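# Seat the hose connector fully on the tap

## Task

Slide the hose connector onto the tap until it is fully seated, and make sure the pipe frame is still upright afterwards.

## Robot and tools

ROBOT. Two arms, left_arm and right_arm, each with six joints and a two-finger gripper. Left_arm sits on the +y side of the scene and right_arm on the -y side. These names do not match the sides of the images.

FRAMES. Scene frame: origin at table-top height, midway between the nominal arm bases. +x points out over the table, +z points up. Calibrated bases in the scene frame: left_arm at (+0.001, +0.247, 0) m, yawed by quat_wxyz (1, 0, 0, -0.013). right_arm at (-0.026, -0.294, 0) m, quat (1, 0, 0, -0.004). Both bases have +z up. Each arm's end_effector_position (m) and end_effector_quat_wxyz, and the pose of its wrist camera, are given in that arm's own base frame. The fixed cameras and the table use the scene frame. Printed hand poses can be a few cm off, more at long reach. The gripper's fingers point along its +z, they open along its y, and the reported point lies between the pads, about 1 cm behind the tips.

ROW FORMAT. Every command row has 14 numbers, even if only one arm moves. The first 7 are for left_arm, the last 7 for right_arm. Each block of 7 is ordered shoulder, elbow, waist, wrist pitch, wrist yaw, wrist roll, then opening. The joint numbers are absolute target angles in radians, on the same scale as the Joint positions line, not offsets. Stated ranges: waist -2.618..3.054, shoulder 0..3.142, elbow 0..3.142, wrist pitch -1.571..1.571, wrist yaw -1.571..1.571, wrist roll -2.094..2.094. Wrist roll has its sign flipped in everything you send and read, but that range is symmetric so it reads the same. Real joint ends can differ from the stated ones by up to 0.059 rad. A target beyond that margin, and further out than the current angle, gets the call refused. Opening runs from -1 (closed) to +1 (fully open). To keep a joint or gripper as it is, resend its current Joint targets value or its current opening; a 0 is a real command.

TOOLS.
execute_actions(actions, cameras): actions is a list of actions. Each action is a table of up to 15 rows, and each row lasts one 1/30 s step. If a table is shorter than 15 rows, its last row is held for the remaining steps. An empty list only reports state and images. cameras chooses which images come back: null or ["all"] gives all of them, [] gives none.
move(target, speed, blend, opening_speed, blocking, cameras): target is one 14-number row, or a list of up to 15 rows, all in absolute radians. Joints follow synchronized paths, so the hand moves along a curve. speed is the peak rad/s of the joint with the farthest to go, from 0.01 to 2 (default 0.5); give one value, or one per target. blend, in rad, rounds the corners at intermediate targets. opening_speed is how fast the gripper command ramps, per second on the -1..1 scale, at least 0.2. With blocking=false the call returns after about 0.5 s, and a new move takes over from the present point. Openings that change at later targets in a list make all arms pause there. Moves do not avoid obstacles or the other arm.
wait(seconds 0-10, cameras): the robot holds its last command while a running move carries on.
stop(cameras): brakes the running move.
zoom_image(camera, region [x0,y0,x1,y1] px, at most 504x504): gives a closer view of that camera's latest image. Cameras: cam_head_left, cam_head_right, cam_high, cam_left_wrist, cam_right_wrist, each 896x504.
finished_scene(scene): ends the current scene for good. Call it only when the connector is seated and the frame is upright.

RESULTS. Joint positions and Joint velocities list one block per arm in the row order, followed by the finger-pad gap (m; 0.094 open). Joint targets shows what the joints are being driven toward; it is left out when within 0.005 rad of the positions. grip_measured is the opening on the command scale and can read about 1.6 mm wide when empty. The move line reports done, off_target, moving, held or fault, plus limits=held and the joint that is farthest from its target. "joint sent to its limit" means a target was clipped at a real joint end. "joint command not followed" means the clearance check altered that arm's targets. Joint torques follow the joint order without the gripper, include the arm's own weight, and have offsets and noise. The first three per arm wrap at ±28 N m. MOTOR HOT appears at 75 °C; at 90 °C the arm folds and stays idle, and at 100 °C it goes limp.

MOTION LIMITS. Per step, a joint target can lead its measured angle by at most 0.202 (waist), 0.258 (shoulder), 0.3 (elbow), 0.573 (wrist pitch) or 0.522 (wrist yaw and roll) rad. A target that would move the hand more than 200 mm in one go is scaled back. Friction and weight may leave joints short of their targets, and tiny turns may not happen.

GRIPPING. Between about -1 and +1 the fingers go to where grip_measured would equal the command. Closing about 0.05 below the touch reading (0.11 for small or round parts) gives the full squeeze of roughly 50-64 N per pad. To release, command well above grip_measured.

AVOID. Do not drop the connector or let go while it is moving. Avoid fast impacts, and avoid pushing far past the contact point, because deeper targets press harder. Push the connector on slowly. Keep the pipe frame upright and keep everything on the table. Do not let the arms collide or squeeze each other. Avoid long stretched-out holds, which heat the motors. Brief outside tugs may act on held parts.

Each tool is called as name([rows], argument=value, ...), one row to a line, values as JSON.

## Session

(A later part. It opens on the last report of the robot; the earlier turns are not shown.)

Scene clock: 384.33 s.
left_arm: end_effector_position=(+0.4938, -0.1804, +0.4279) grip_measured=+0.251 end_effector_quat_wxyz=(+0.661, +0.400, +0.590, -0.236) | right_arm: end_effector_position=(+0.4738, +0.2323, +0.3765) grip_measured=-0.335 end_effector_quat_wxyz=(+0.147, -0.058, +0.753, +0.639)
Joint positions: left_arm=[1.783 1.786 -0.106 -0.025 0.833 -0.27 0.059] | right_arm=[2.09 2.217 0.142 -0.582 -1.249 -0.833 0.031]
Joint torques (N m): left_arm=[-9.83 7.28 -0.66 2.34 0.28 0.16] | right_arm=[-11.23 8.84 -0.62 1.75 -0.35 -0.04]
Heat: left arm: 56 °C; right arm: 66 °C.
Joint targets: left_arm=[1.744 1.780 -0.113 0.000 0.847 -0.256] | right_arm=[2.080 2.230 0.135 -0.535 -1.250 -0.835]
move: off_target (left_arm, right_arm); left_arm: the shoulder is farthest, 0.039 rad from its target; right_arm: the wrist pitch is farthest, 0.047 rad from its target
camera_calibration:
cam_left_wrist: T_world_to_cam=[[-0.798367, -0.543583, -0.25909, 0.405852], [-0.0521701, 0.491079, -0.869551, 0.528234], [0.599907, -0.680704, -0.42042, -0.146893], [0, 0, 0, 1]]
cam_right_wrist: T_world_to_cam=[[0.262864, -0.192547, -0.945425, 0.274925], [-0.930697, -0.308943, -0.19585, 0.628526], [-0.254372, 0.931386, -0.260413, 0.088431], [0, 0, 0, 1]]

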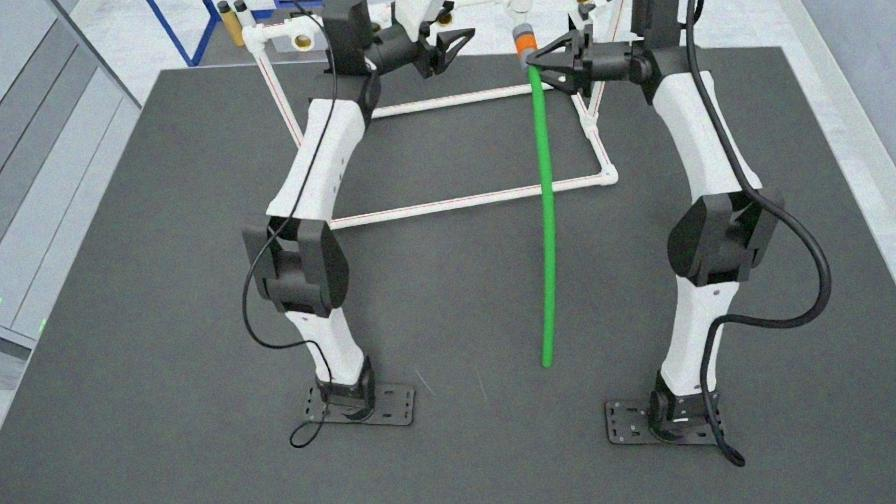

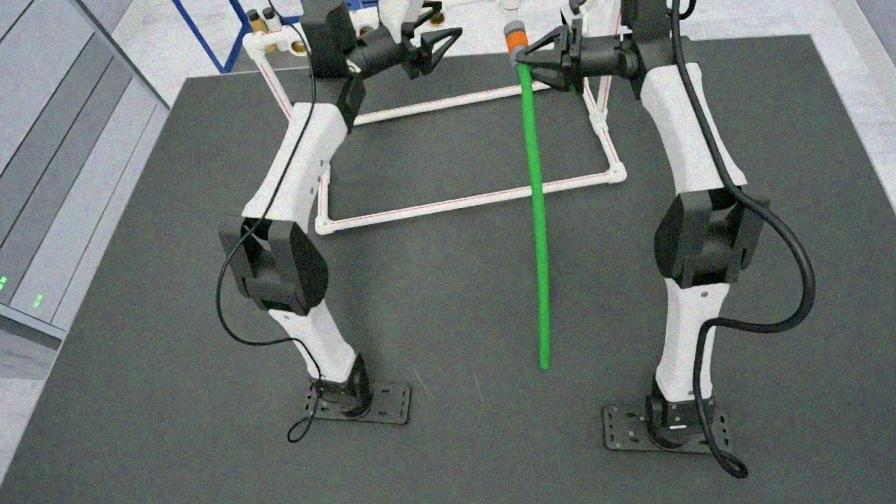

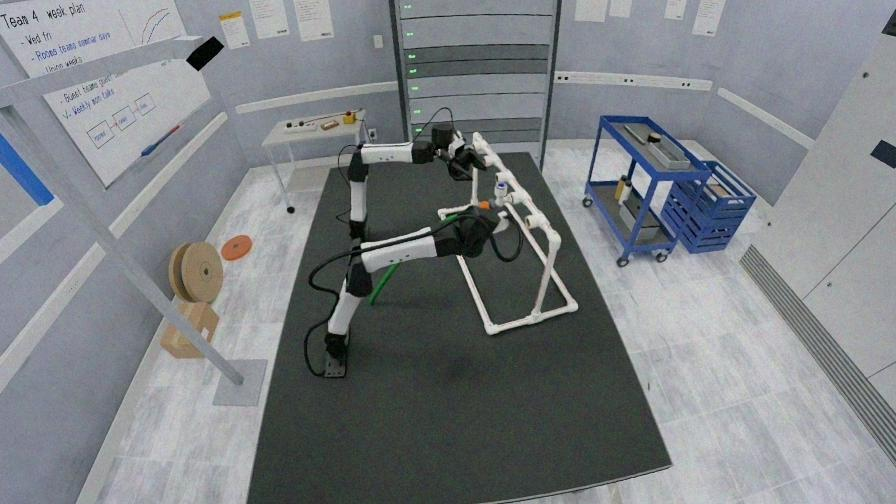

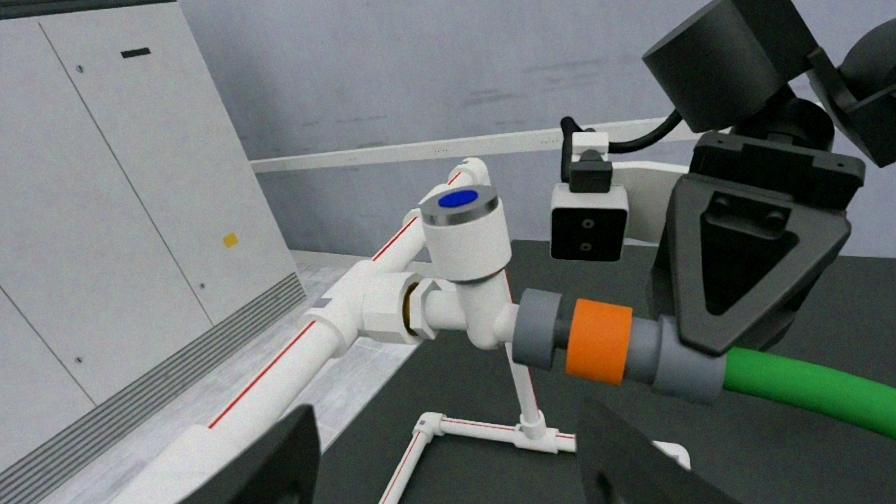

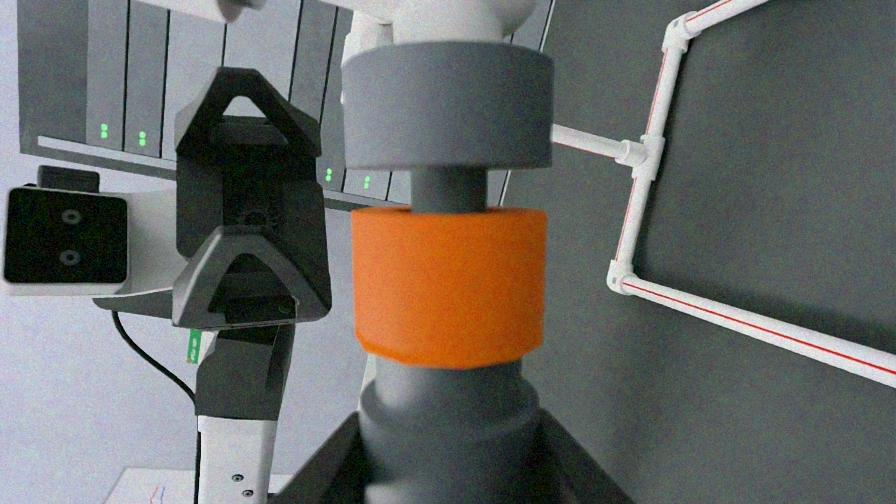

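move(target=[2.143,2.318,-0.298,-0.14,0.658,-0.256,0.25,2.08,2.23,0.135,-0.535,-1.25,-0.835,-0.7], speed=0.2, cameras=["cam_high","cam_left_wrist","cam_right_wrist"])

Scene clock: 393.93 s.
left_arm: end_effector_position=(+0.5432, -0.2760, +0.4413) grip_measured=+0.251 end_effector_quat_wxyz=(+0.673, +0.410, +0.568, -0.238) | right_arm: end_effector_position=(+0.4738, +0.2323, +0.3765) grip_measured=-0.335 end_effector_quat_wxyz=(+0.147, -0.058, +0.753, +0.639)
Joint positions: left_arm=[2.126 2.287 -0.294 -0.138 0.672 -0.269 0.059] | right_arm=[2.09 2.217 0.142 -0.582 -1.249 -0.833 0.031]
Joint torques (N m): left_arm=[-7.41 10.55 -0.38 2.13 -0.04 0.11] | right_arm=[-11.25 8.87 -0.64 1.75 -0.34 -0.04]
Joint targets: left_arm=[2.143 2.318 -0.298 -0.140 0.658 -0.256] | right_arm=[2.080 2.230 0.135 -0.535 -1.250 -0.835]
move: off_target (right_arm); right_arm: the wrist pitch is farthest, 0.047 rad from its target
camera_calibration:
cam_left_wrist: T_world_to_cam=[[-0.800013, -0.525523, -0.28949, 0.416169], [-0.000748678, 0.483372, -0.875415, 0.561924], [0.599982, -0.700127, -0.387097, -0.256047], [0, 0, 0, 1]]
cam_right_wrist: T_world_to_cam=[[0.262864, -0.192547, -0.945425, 0.274925], [-0.930697, -0.308943, -0.19585, 0.628526], [-0.254372, 0.931386, -0.260413, 0.088431], [0, 0, 0, 1]]
Images, in order: cam_high, cam_left_wrist, cam_right_wrist.

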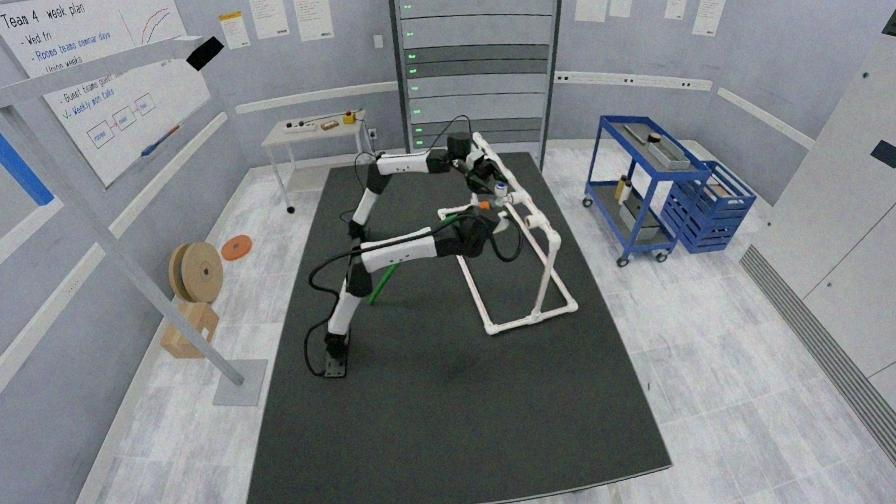

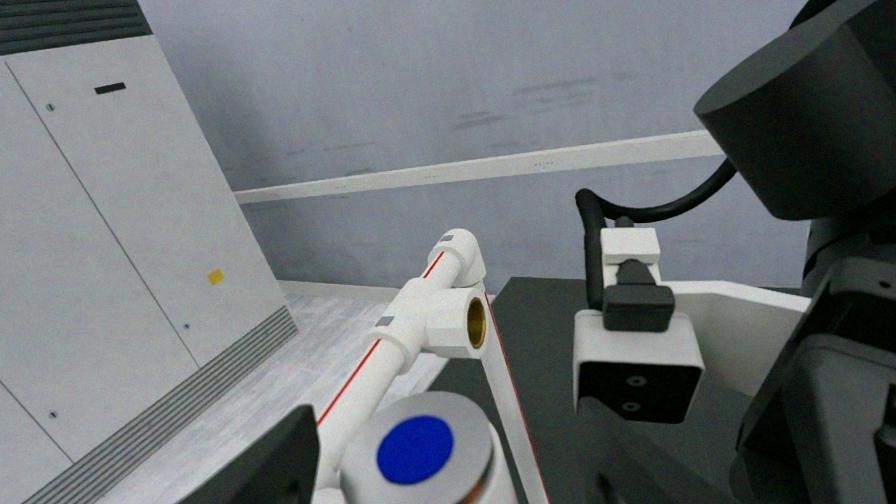

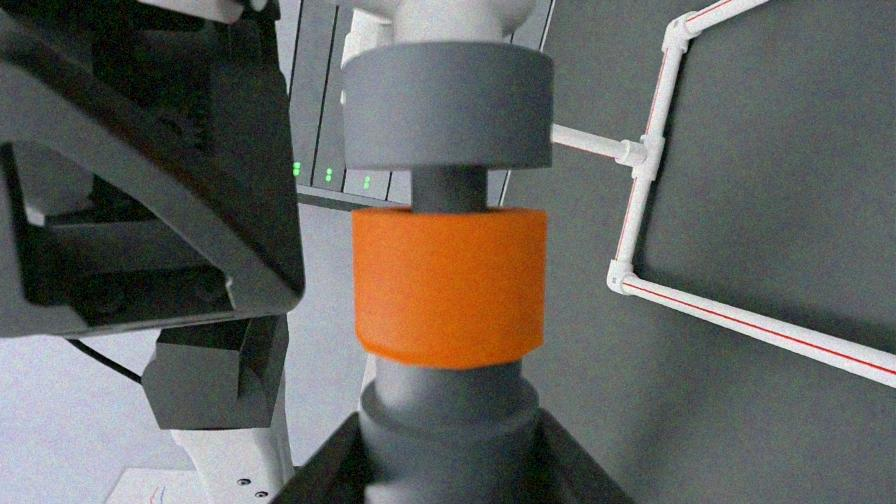

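move([
  [2.143,2.256,-0.298,-0.14,0.658,-0.256,0.25,2.08,2.23,0.135,-0.535,-1.25,-0.835,-0.7],
  [2.143,2.256,-0.298,-0.14,0.658,-0.256,-1,2.08,2.23,0.135,-0.535,-1.25,-0.835,-0.7],
], speed=0.1, opening_speed=0.3, cameras=["cam_high","cam_left_wrist","cam_right_wrist"])

Scene clock: 403.17 s.
left_arm: end_effector_position=(+0.5473, -0.2758, +0.4277) grip_measured=-0.223 end_effector_quat_wxyz=(+0.660, +0.400, +0.586, -0.246) | right_arm: end_effector_position=(+0.4742, +0.2323, +0.3756) grip_measured=-0.335 end_effector_quat_wxyz=(+0.146, -0.057, +0.753, +0.639)
Joint positions: left_arm=[2.126 2.259 -0.294 -0.143 0.661 -0.249 0.036] | right_arm=[2.092 2.217 0.142 -0.583 -1.249 -0.833 0.031]
Joint torques (N m): left_arm=[-7.5 7.38 -0.4 2.21 0.07 -0.09] | right_arm=[-11.37 8.87 -0.64 1.76 -0.35 -0.04]
Joint targets: left_arm=[2.143 2.256 -0.298 -0.140 0.658 -0.256] | right_arm=[2.080 2.230 0.135 -0.535 -1.250 -0.835]
move: off_target (right_arm); right_arm: the wrist pitch is farthest, 0.048 rad from its target
camera_calibration:
cam_left_wrist: T_world_to_cam=[[-0.807721, -0.53433, -0.249157, 0.400162], [-0.0482703, 0.481128, -0.87532, 0.575256], [0.587586, -0.694987, -0.41441, -0.243747], [0, 0, 0, 1]]
cam_right_wrist: T_world_to_cam=[[0.260364, -0.192904, -0.946044, 0.275528], [-0.931211, -0.309016, -0.193272, 0.627973], [-0.25506, 0.931288, -0.260091, 0.0884735], [0, 0, 0, 1]]
Images, in order: cam_high, cam_left_wrist, cam_right_wrist.

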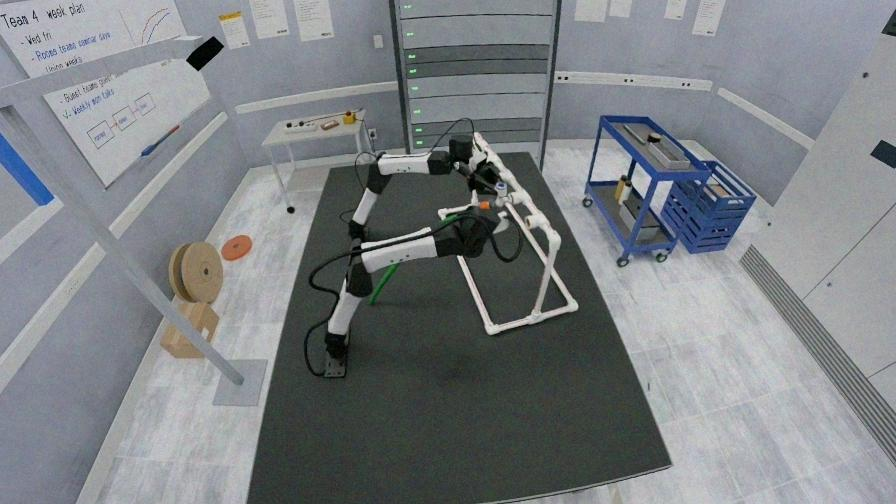

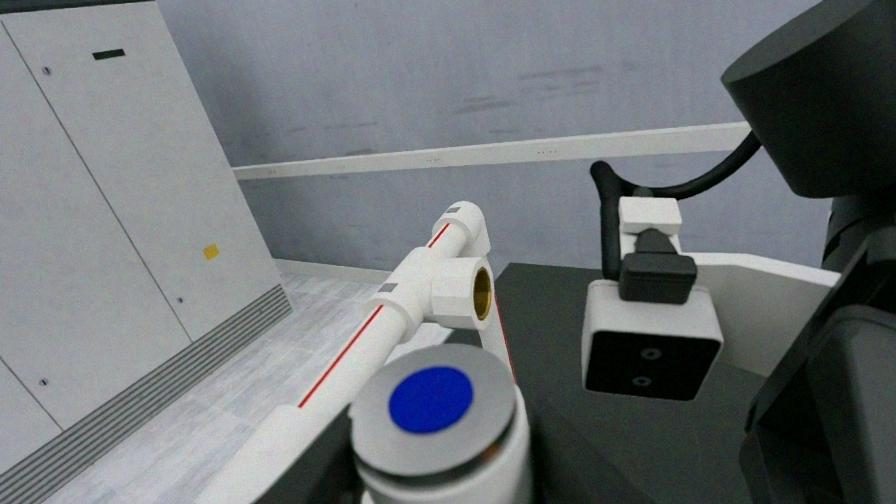

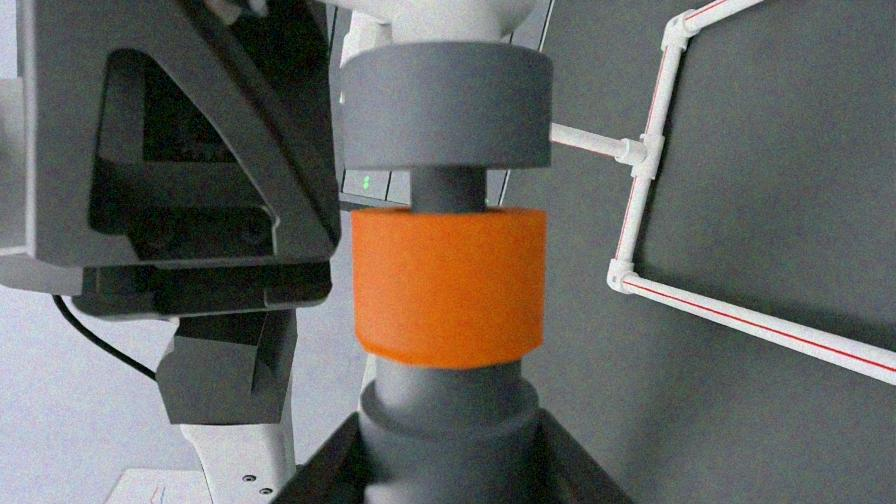

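move(target=[2.09,2.19,-0.298,-0.12,0.72,-0.256,-1,2.15,2.34,0.135,-0.56,-1.15,-0.835,-0.7], speed=0.08, cameras=["cam_head_left","cam_right_wrist"])

Scene clock: 408.03 s.
left_arm: end_effector_position=(+0.5535, -0.2727, +0.4227) grip_measured=-0.230 end_effector_quat_wxyz=(+0.670, +0.394, +0.581, -0.244) | right_arm: end_effector_position=(+0.4836, +0.2342, +0.3695) grip_measured=-0.335 end_effector_quat_wxyz=(+0.145, -0.059, +0.755, +0.637)
Joint positions: left_arm=[2.126 2.211 -0.286 -0.066 0.659 -0.235 0.036] | right_arm=[2.148 2.291 0.143 -0.625 -1.247 -0.808 0.031]
Joint torques (N m): left_arm=[-11.78 5.68 -1.05 1.51 0.84 -0.24] | right_arm=[-10.5 12.36 -0.75 1.92 0.83 -0.32]
Joint targets: left_arm=[2.090 2.190 -0.298 -0.120 0.720 -0.256] | right_arm=[2.150 2.340 0.135 -0.560 -1.150 -0.835]
move: off_target (left_arm, right_arm); left_arm: the wrist yaw is farthest, 0.061 rad from its target; right_arm: the wrist yaw is farthest, 0.097 rad from its target
camera_calibration:
cam_right_wrist: T_world_to_cam=[[0.262639, -0.199149, -0.944119, 0.267334], [-0.92984, -0.313582, -0.192521, 0.63629], [-0.257718, 0.928443, -0.267536, 0.0922781], [0, 0, 0, 1]]
Images, in order: cam_head_left, cam_right_wrist.

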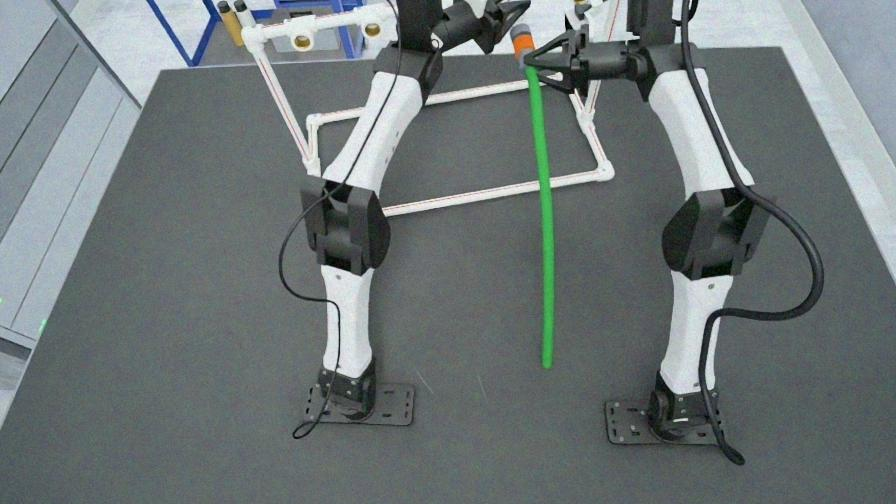

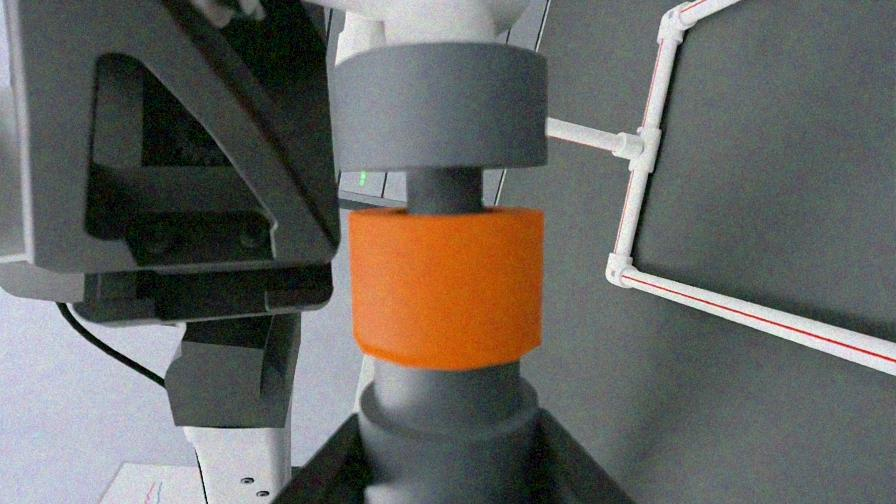

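move(target=[2.05,2.15,-0.298,-0.2,0.82,-0.256,-1,2.185,2.40,0.135,-0.58,-1.03,-0.835,-0.7], speed=0.08, cameras=["cam_head_left","cam_right_wrist","cam_left_wrist"])

Scene clock: 411.83 s.
left_arm: end_effector_position=(+0.5528, -0.2634, +0.4225) grip_measured=-0.231 end_effector_quat_wxyz=(+0.669, +0.391, +0.584, -0.242) | right_arm: end_effector_position=(+0.4850, +0.2427, +0.3693) grip_measured=-0.335 end_effector_quat_wxyz=(+0.148, -0.057, +0.763, +0.627)
Joint positions: left_arm=[2.104 2.179 -0.27 -0.058 0.666 -0.233 0.036] | right_arm=[2.172 2.352 0.163 -0.68 -1.21 -0.792 0.031]
Joint torques (N m): left_arm=[-13.04 5.04 -2.44 0.47 1.94 -0.25] | right_arm=[-9.66 12.26 -2.55 2.24 1.79 -0.51]
Joint targets: left_arm=[2.050 2.150 -0.298 -0.200 0.820 -0.256] | right_arm=[2.185 2.400 0.135 -0.580 -1.030 -0.835]
move: off_target (left_arm, right_arm); left_arm: the wrist yaw is farthest, 0.154 rad from its target; right_arm: the wrist yaw is farthest, 0.180 rad from its target
camera_calibration:
cam_left_wrist: T_world_to_cam=[[-0.794719, -0.553131, -0.249936, 0.398075], [-0.0461039, 0.46559, -0.883799, 0.563301], [0.605224, -0.690849, -0.395515, -0.257225], [0, 0, 0, 1]]
cam_right_wrist: T_world_to_cam=[[0.259576, -0.223425, -0.939522, 0.274088], [-0.933302, -0.308001, -0.184613, 0.637658], [-0.248126, 0.924779, -0.288473, 0.0886057], [0, 0, 0, 1]]
Images, in order: cam_head_left, cam_left_wrist, cam_right_wrist.

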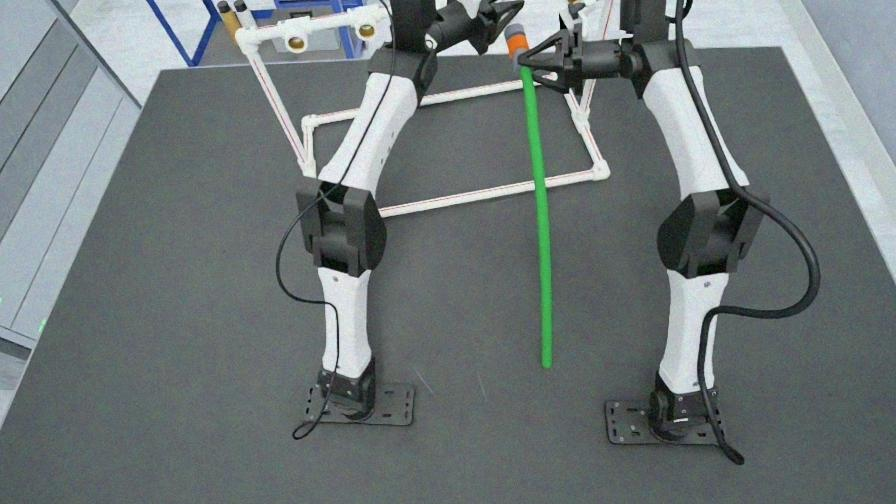

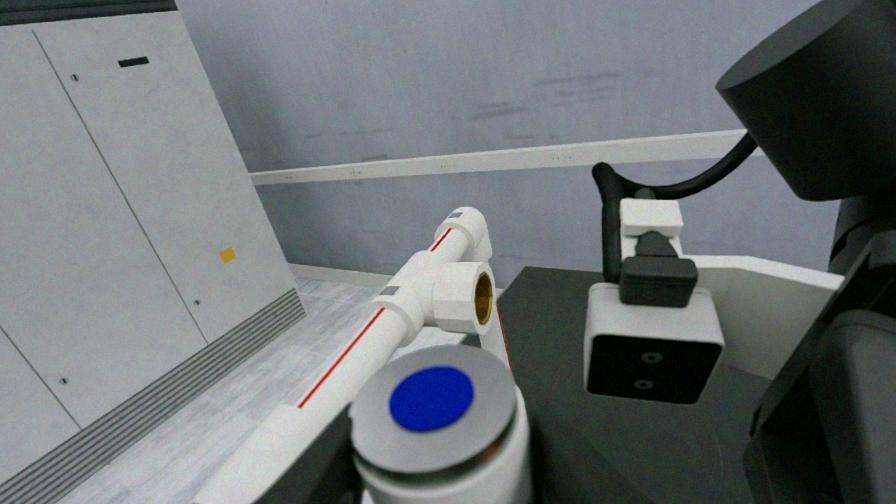

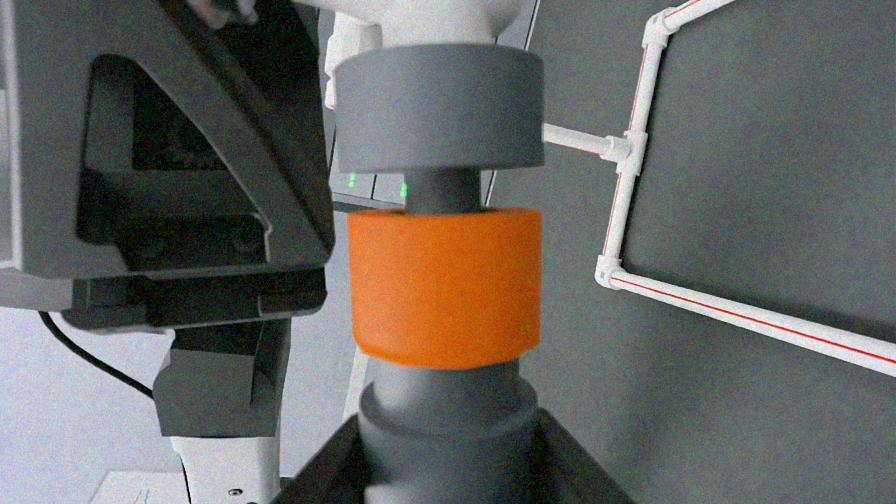

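move(target=[2.01,2.12,-0.35,-0.25,0.98,-0.256,-1,2.21,2.44,0.09,-0.57,-0.88,-0.86,-0.8], speed=0.08, cameras=["cam_head_left","cam_right_wrist","cam_left_wrist"])

Scene clock: 417.27 s.
left_arm: end_effector_position=(+0.5493, -0.2629, +0.4223) grip_measured=-0.231 end_effector_quat_wxyz=(+0.668, +0.392, +0.584, -0.243) | right_arm: end_effector_position=(+0.4853, +0.2420, +0.3691) grip_measured=-0.335 end_effector_quat_wxyz=(+0.144, -0.043, +0.770, +0.620)
Joint positions: left_arm=[2.087 2.155 -0.27 -0.054 0.669 -0.233 0.036] | right_arm=[2.182 2.389 0.165 -0.737 -1.186 -0.791 0.031]
Joint torques (N m): left_arm=[-14.82 4.48 -6.89 -0.2 3.83 -0.24] | right_arm=[-8.34 12.44 -6.72 2.85 3.29 -0.78]
Joint targets: left_arm=[2.010 2.120 -0.350 -0.250 0.980 -0.256] | right_arm=[2.210 2.440 0.090 -0.570 -0.880 -0.860]
move: off_target (left_arm, right_arm); left_arm: the wrist yaw is farthest, 0.311 rad from its target; right_arm: the wrist yaw is farthest, 0.306 rad from its target
camera_calibration:
cam_left_wrist: T_world_to_cam=[[-0.797041, -0.550514, -0.248316, 0.396848], [-0.0469447, 0.466402, -0.883327, 0.563247], [0.602098, -0.69239, -0.397585, -0.25261], [0, 0, 0, 1]]
cam_right_wrist: T_world_to_cam=[[0.231399, -0.243681, -0.941846, 0.293097], [-0.943357, -0.292809, -0.156013, 0.628325], [-0.237764, 0.924599, -0.297633, 0.0876373], [0, 0, 0, 1]]
Images, in order: cam_head_left, cam_left_wrist, cam_right_wrist.

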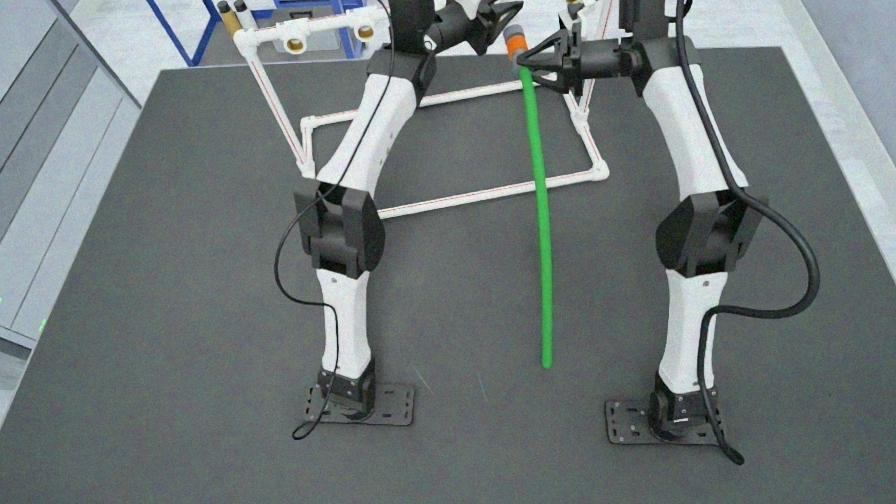

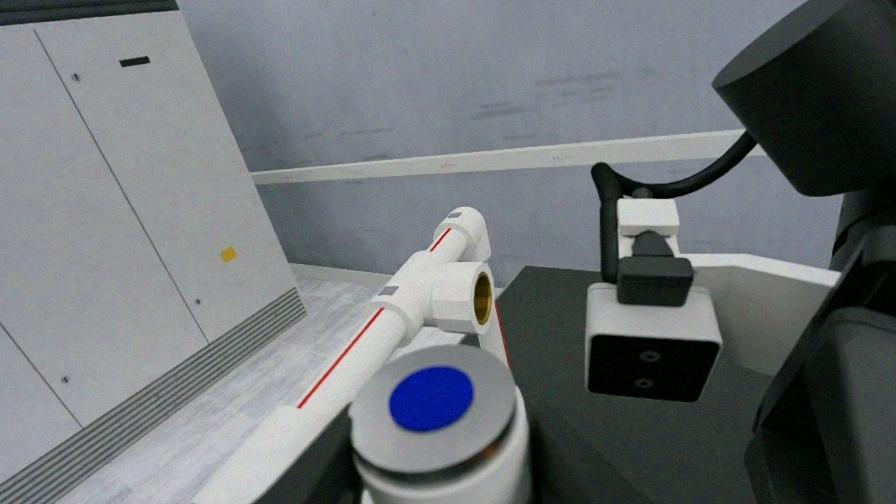

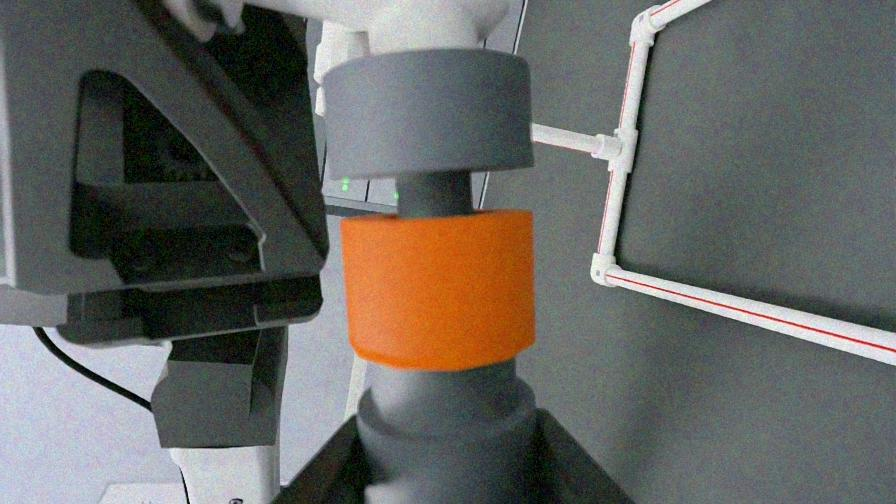

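move(target=[1.95,2.09,-0.37,-0.3,1.16,-0.256,-1,2.24,2.49,0.07,-0.45,-0.69,-0.88,-1], speed=0.1, cameras=["cam_head_left","cam_right_wrist"])

Scene clock: 421.77 s.
left_arm: end_effector_position=(+0.5457, -0.2591, +0.4229) grip_measured=-0.232 end_effector_quat_wxyz=(+0.667, +0.390, +0.586, -0.243) | right_arm: end_effector_position=(+0.4868, +0.2453, +0.3690) grip_measured=-0.335 end_effector_quat_wxyz=(+0.145, -0.032, +0.777, +0.611)
Joint positions: left_arm=[2.064 2.125 -0.265 -0.051 0.671 -0.233 0.036] | right_arm=[2.195 2.43 0.175 -0.776 -1.15 -0.794 0.031]
Joint torques (N m): left_arm=[-17.58 4.46 -9.07 -0.83 5.99 -0.26] | right_arm=[-6.83 13.29 -9.47 4.38 5.16 -0.97]
Heat: left arm: 61 °C; right arm: 66 °C.
Joint targets: left_arm=[1.950 2.090 -0.370 -0.300 1.160 -0.256] | right_arm=[2.240 2.490 0.070 -0.450 -0.690 -0.880]
move: off_target (left_arm, right_arm); left_arm: the wrist yaw is farthest, 0.489 rad from its target; right_arm: the wrist yaw is farthest, 0.460 rad from its target
camera_calibration:
cam_right_wrist: T_world_to_cam=[[0.215227, -0.266474, -0.939505, 0.30607], [-0.950987, -0.275927, -0.139596, 0.62422], [-0.222036, 0.923502, -0.3128, 0.0831603], [0, 0, 0, 1]]
Images, in order: cam_head_left, cam_right_wrist.

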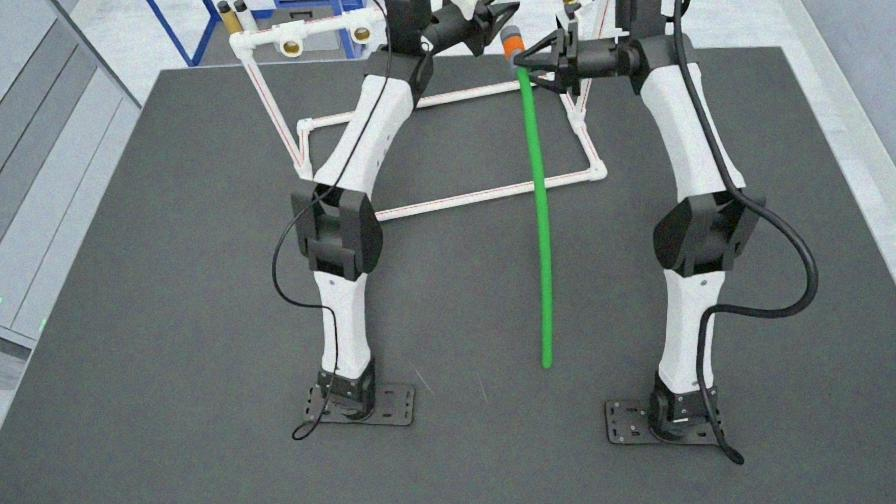

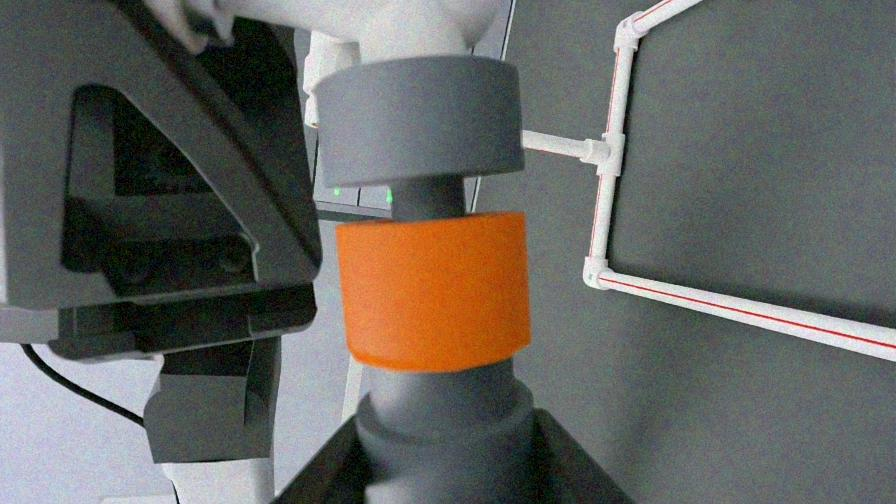

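move([
  [2.06,2.13,-0.27,-0.09,0.70,-0.256,-1,2.185,2.44,0.17,-0.77,-1.14,-0.80,-1],
  [2.06,2.13,-0.27,-0.09,0.70,-0.256,-1,2.185,2.44,0.17,-0.77,-1.14,-0.80,0.3],
], speed=0.1, opening_speed=0.5, cameras=["cam_head_left","cam_right_wrist","cam_left_wrist"])

Scene clock: 445.93 s.
left_arm: end_effector_position=(+0.5485, -0.2555, +0.4232) grip_measured=-0.232 end_effector_quat_wxyz=(+0.670, +0.385, +0.589, -0.237) | right_arm: end_effector_position=(+0.4857, +0.2460, +0.3674) grip_measured=+0.297 end_effector_quat_wxyz=(+0.142, -0.032, +0.779, +0.610)
Joint positions: left_arm=[2.064 2.125 -0.261 -0.049 0.658 -0.233 0.036] | right_arm=[2.195 2.43 0.177 -0.788 -1.149 -0.788 0.061]
Joint torques (N m): left_arm=[-8.91 8.29 -0.8 1.66 0.6 -0.27] | right_arm=[-11.62 8.21 -0.65 1.48 -0.27 -0.15]
Heat: left arm: 79 °C; right arm: 61 °C. Fold the left arm in close to its base, or ease its load, before you think long.
Joint targets: left_arm=[2.060 2.130 -0.270 -0.090 0.700 -0.256] | right_arm=[2.185 2.440 0.170 -0.770 -1.140 -0.800]
MOTOR HOT: the shoulder of the left arm reports 79 °C; the controller's stop level is 90 °C. To cool a motor, set the load down, stop pushing, or move to a pose that needs little force.
move: off_target (left_arm); left_arm: the wrist yaw is farthest, 0.042 rad from its target
camera_calibration:
cam_left_wrist: T_world_to_cam=[[-0.786306, -0.566405, -0.246798, 0.38994], [-0.0583509, 0.465749, -0.882991, 0.566444], [0.615076, -0.6799, -0.399271, -0.249862], [0, 0, 0, 1]]
cam_right_wrist: T_world_to_cam=[[0.210796, -0.269852, -0.939545, 0.30801], [-0.951159, -0.278366, -0.133451, 0.621552], [-0.225525, 0.921788, -0.315351, 0.0848209], [0, 0, 0, 1]]
Images, in order: cam_head_left, cam_left_wrist, cam_right_wrist.

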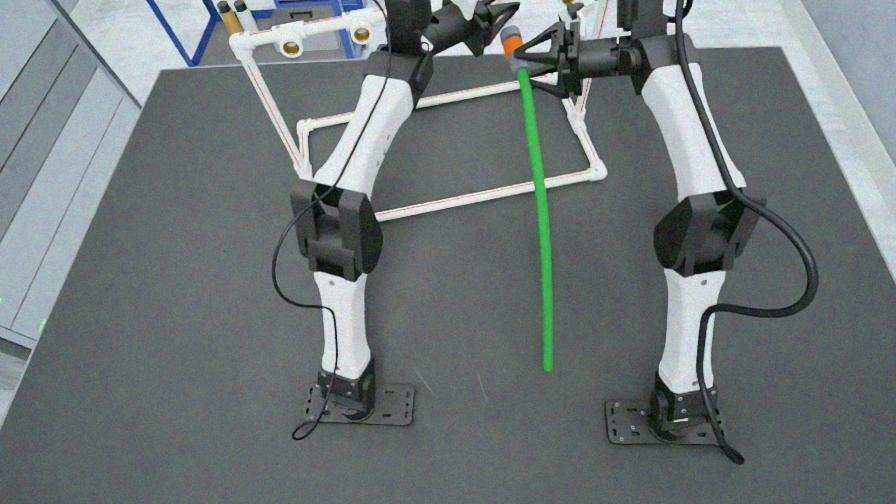

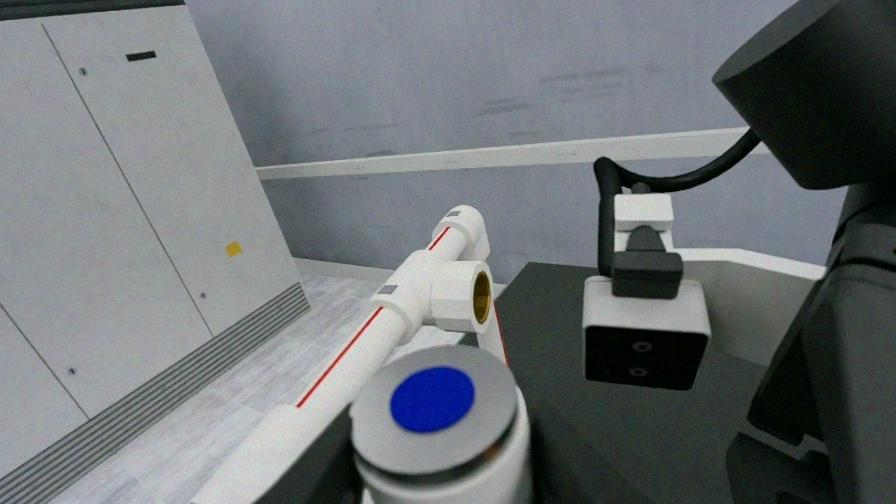

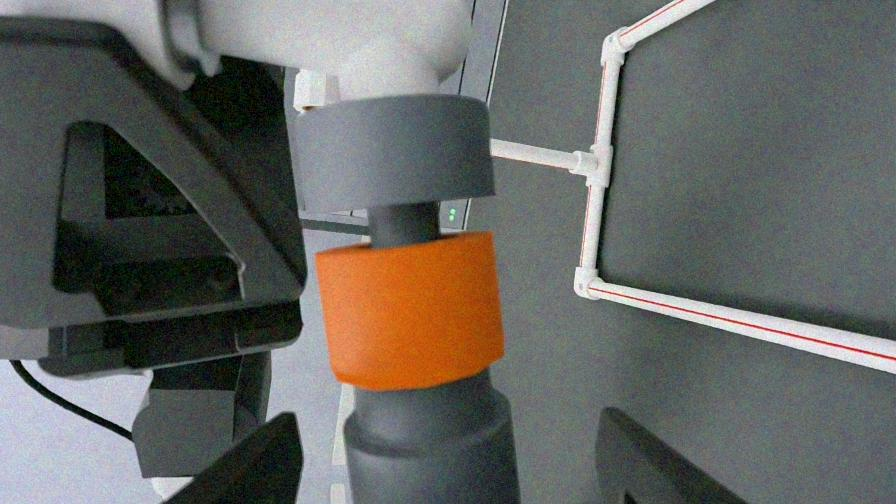

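move([
  [2.06,2.13,-0.27,-0.09,0.70,-0.256,0.25,2.185,2.44,0.17,-0.77,-1.14,-0.80,0.3],
  [1.744,1.72,-0.113,0.0,0.847,-0.256,0.25,2.185,2.42,-0.05,-0.77,-1.14,-0.80,0.3],
  [0.75,0.75,0.2,-0.4,0.3,-0.256,0.25,1.6,1.96,0.1,-0.77,-0.8,-0.6,0.3],
], speed=0.5, cameras=["cam_head_left","cam_head_right","cam_high","cam_right_wrist"])

Scene clock: 453.03 s.
left_arm: end_effector_position=(+0.2967, +0.0043, +0.2603) grip_measured=+0.249 end_effector_quat_wxyz=(+0.559, +0.106, +0.822, -0.009) | right_arm: end_effector_position=(+0.4048, +0.1633, +0.4334) grip_measured=+0.297 end_effector_quat_wxyz=(+0.346, -0.004, +0.804, +0.483)
Joint positions: left_arm=[0.758 0.753 0.194 -0.399 0.313 -0.243 0.059] | right_arm=[1.622 1.962 0.094 -0.782 -0.81 -0.614 0.061]
Joint torques (N m): left_arm=[-0.91 7.77 0.57 2.27 0.05 -0.16] | right_arm=[-8.09 6.8 0.47 1.61 -0.14 0.13]
Heat: left arm: 74 °C; right arm: 62 °C. Fold the left arm in close to its base, or ease its load, before you think long.
Joint targets: left_arm=[0.750 0.750 0.200 -0.400 0.300 -0.256] | right_arm=[1.600 1.960 0.100 -0.770 -0.800 -0.600]
MOTOR HOT: still on. The shoulder of the left arm reports 74 °C.
move: done
camera_calibration:
cam_right_wrist: T_world_to_cam=[[0.323695, -0.54478, -0.773587, 0.292071], [-0.926062, -0.0147888, -0.377081, 0.582758], [0.193986, 0.838449, -0.509287, 0.0914771], [0, 0, 0, 1]]
Images, in order: cam_head_left, cam_head_right, cam_high, cam_right_wrist.

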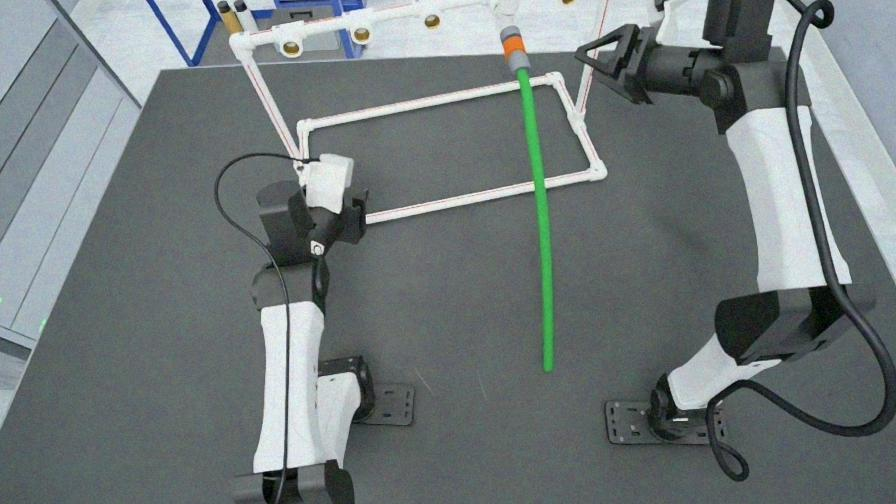

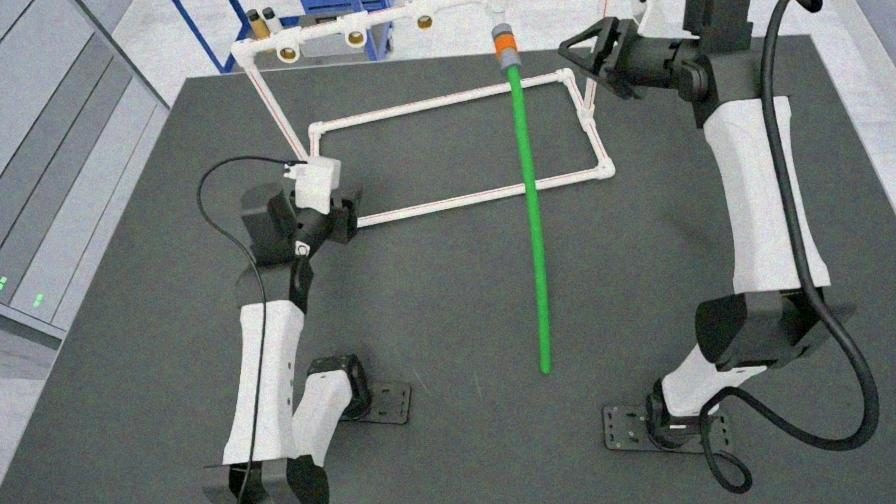

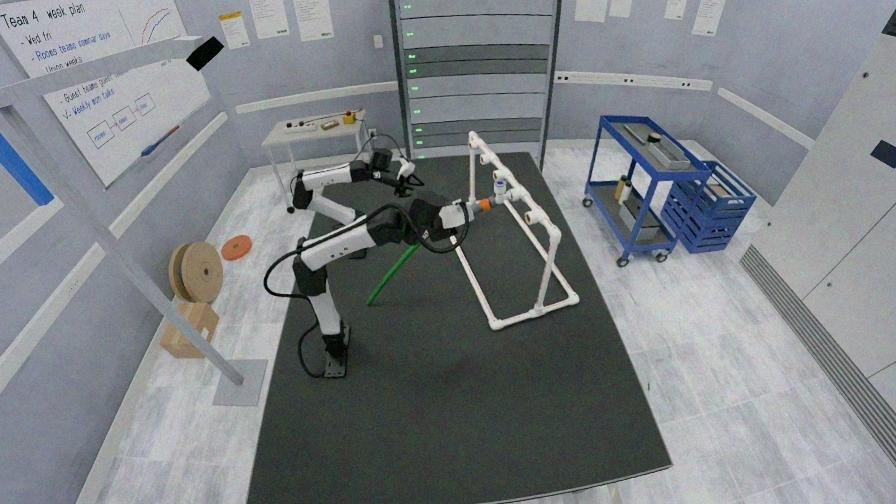

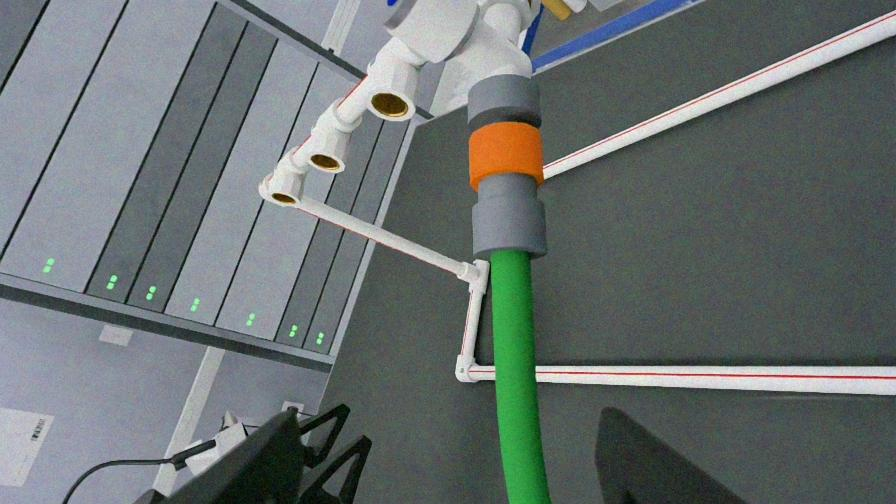

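move(target=[0.75,0.75,0.2,-0.4,0.3,-0.256,0.25,1.611,1.98,0.384,-0.79,-0.184,-0.44,0.3], speed=0.3, cameras=["cam_head_left","cam_right_wrist"])

Scene clock: 462.37 s.
left_arm: end_effector_position=(+0.2967, +0.0044, +0.2602) grip_measured=+0.249 end_effector_quat_wxyz=(+0.559, +0.106, +0.822, -0.009) | right_arm: end_effector_position=(+0.4176, +0.2018, +0.4098) grip_measured=+0.297 end_effector_quat_wxyz=(+0.450, -0.020, +0.845, +0.289)
Joint positions: left_arm=[0.758 0.753 0.194 -0.399 0.312 -0.243 0.059] | right_arm=[1.622 1.962 0.379 -0.792 -0.195 -0.453 0.061]
Joint torques (N m): left_arm=[-1.01 7.8 0.53 2.26 0.04 -0.16] | right_arm=[-7.25 9.01 0.47 1.65 0.06 0.11]
Heat: left arm: 65 °C; right arm: 61 °C.
Joint targets: left_arm=[0.750 0.750 0.200 -0.400 0.300 -0.256] | right_arm=[1.611 1.980 0.384 -0.790 -0.184 -0.440]
MOTOR HOT: cleared for the motors of the left arm.
move: done
camera_calibration:
cam_right_wrist: T_world_to_cam=[[0.274312, -0.839204, -0.469564, 0.246063], [-0.854621, 0.0111212, -0.519133, 0.609416], [0.44088, 0.543704, -0.71415, 0.0850182], [0, 0, 0, 1]]
Images, in order: cam_head_left, cam_right_wrist.

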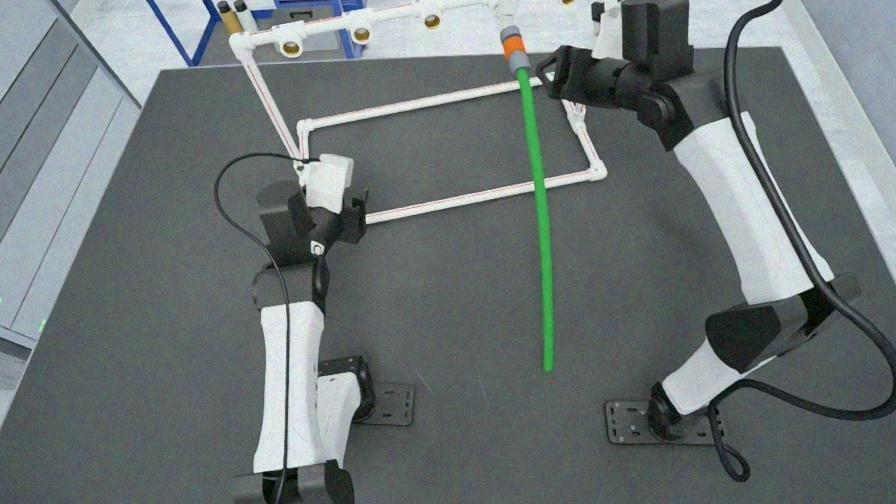

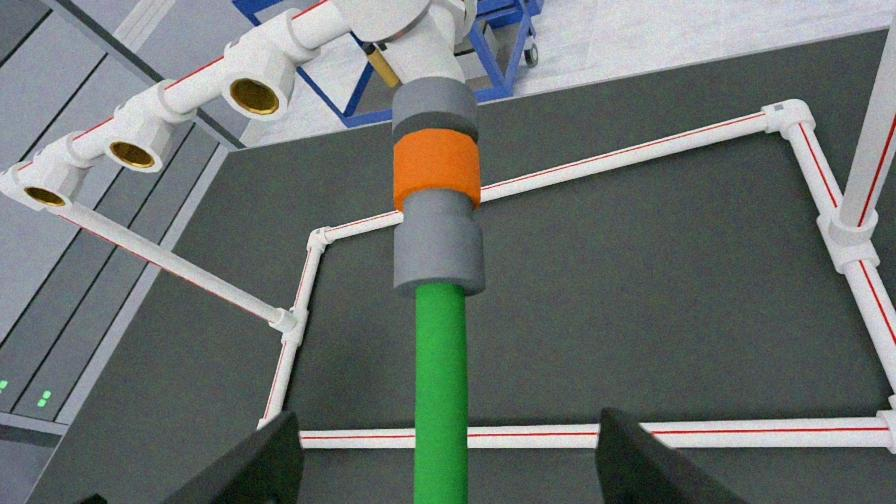

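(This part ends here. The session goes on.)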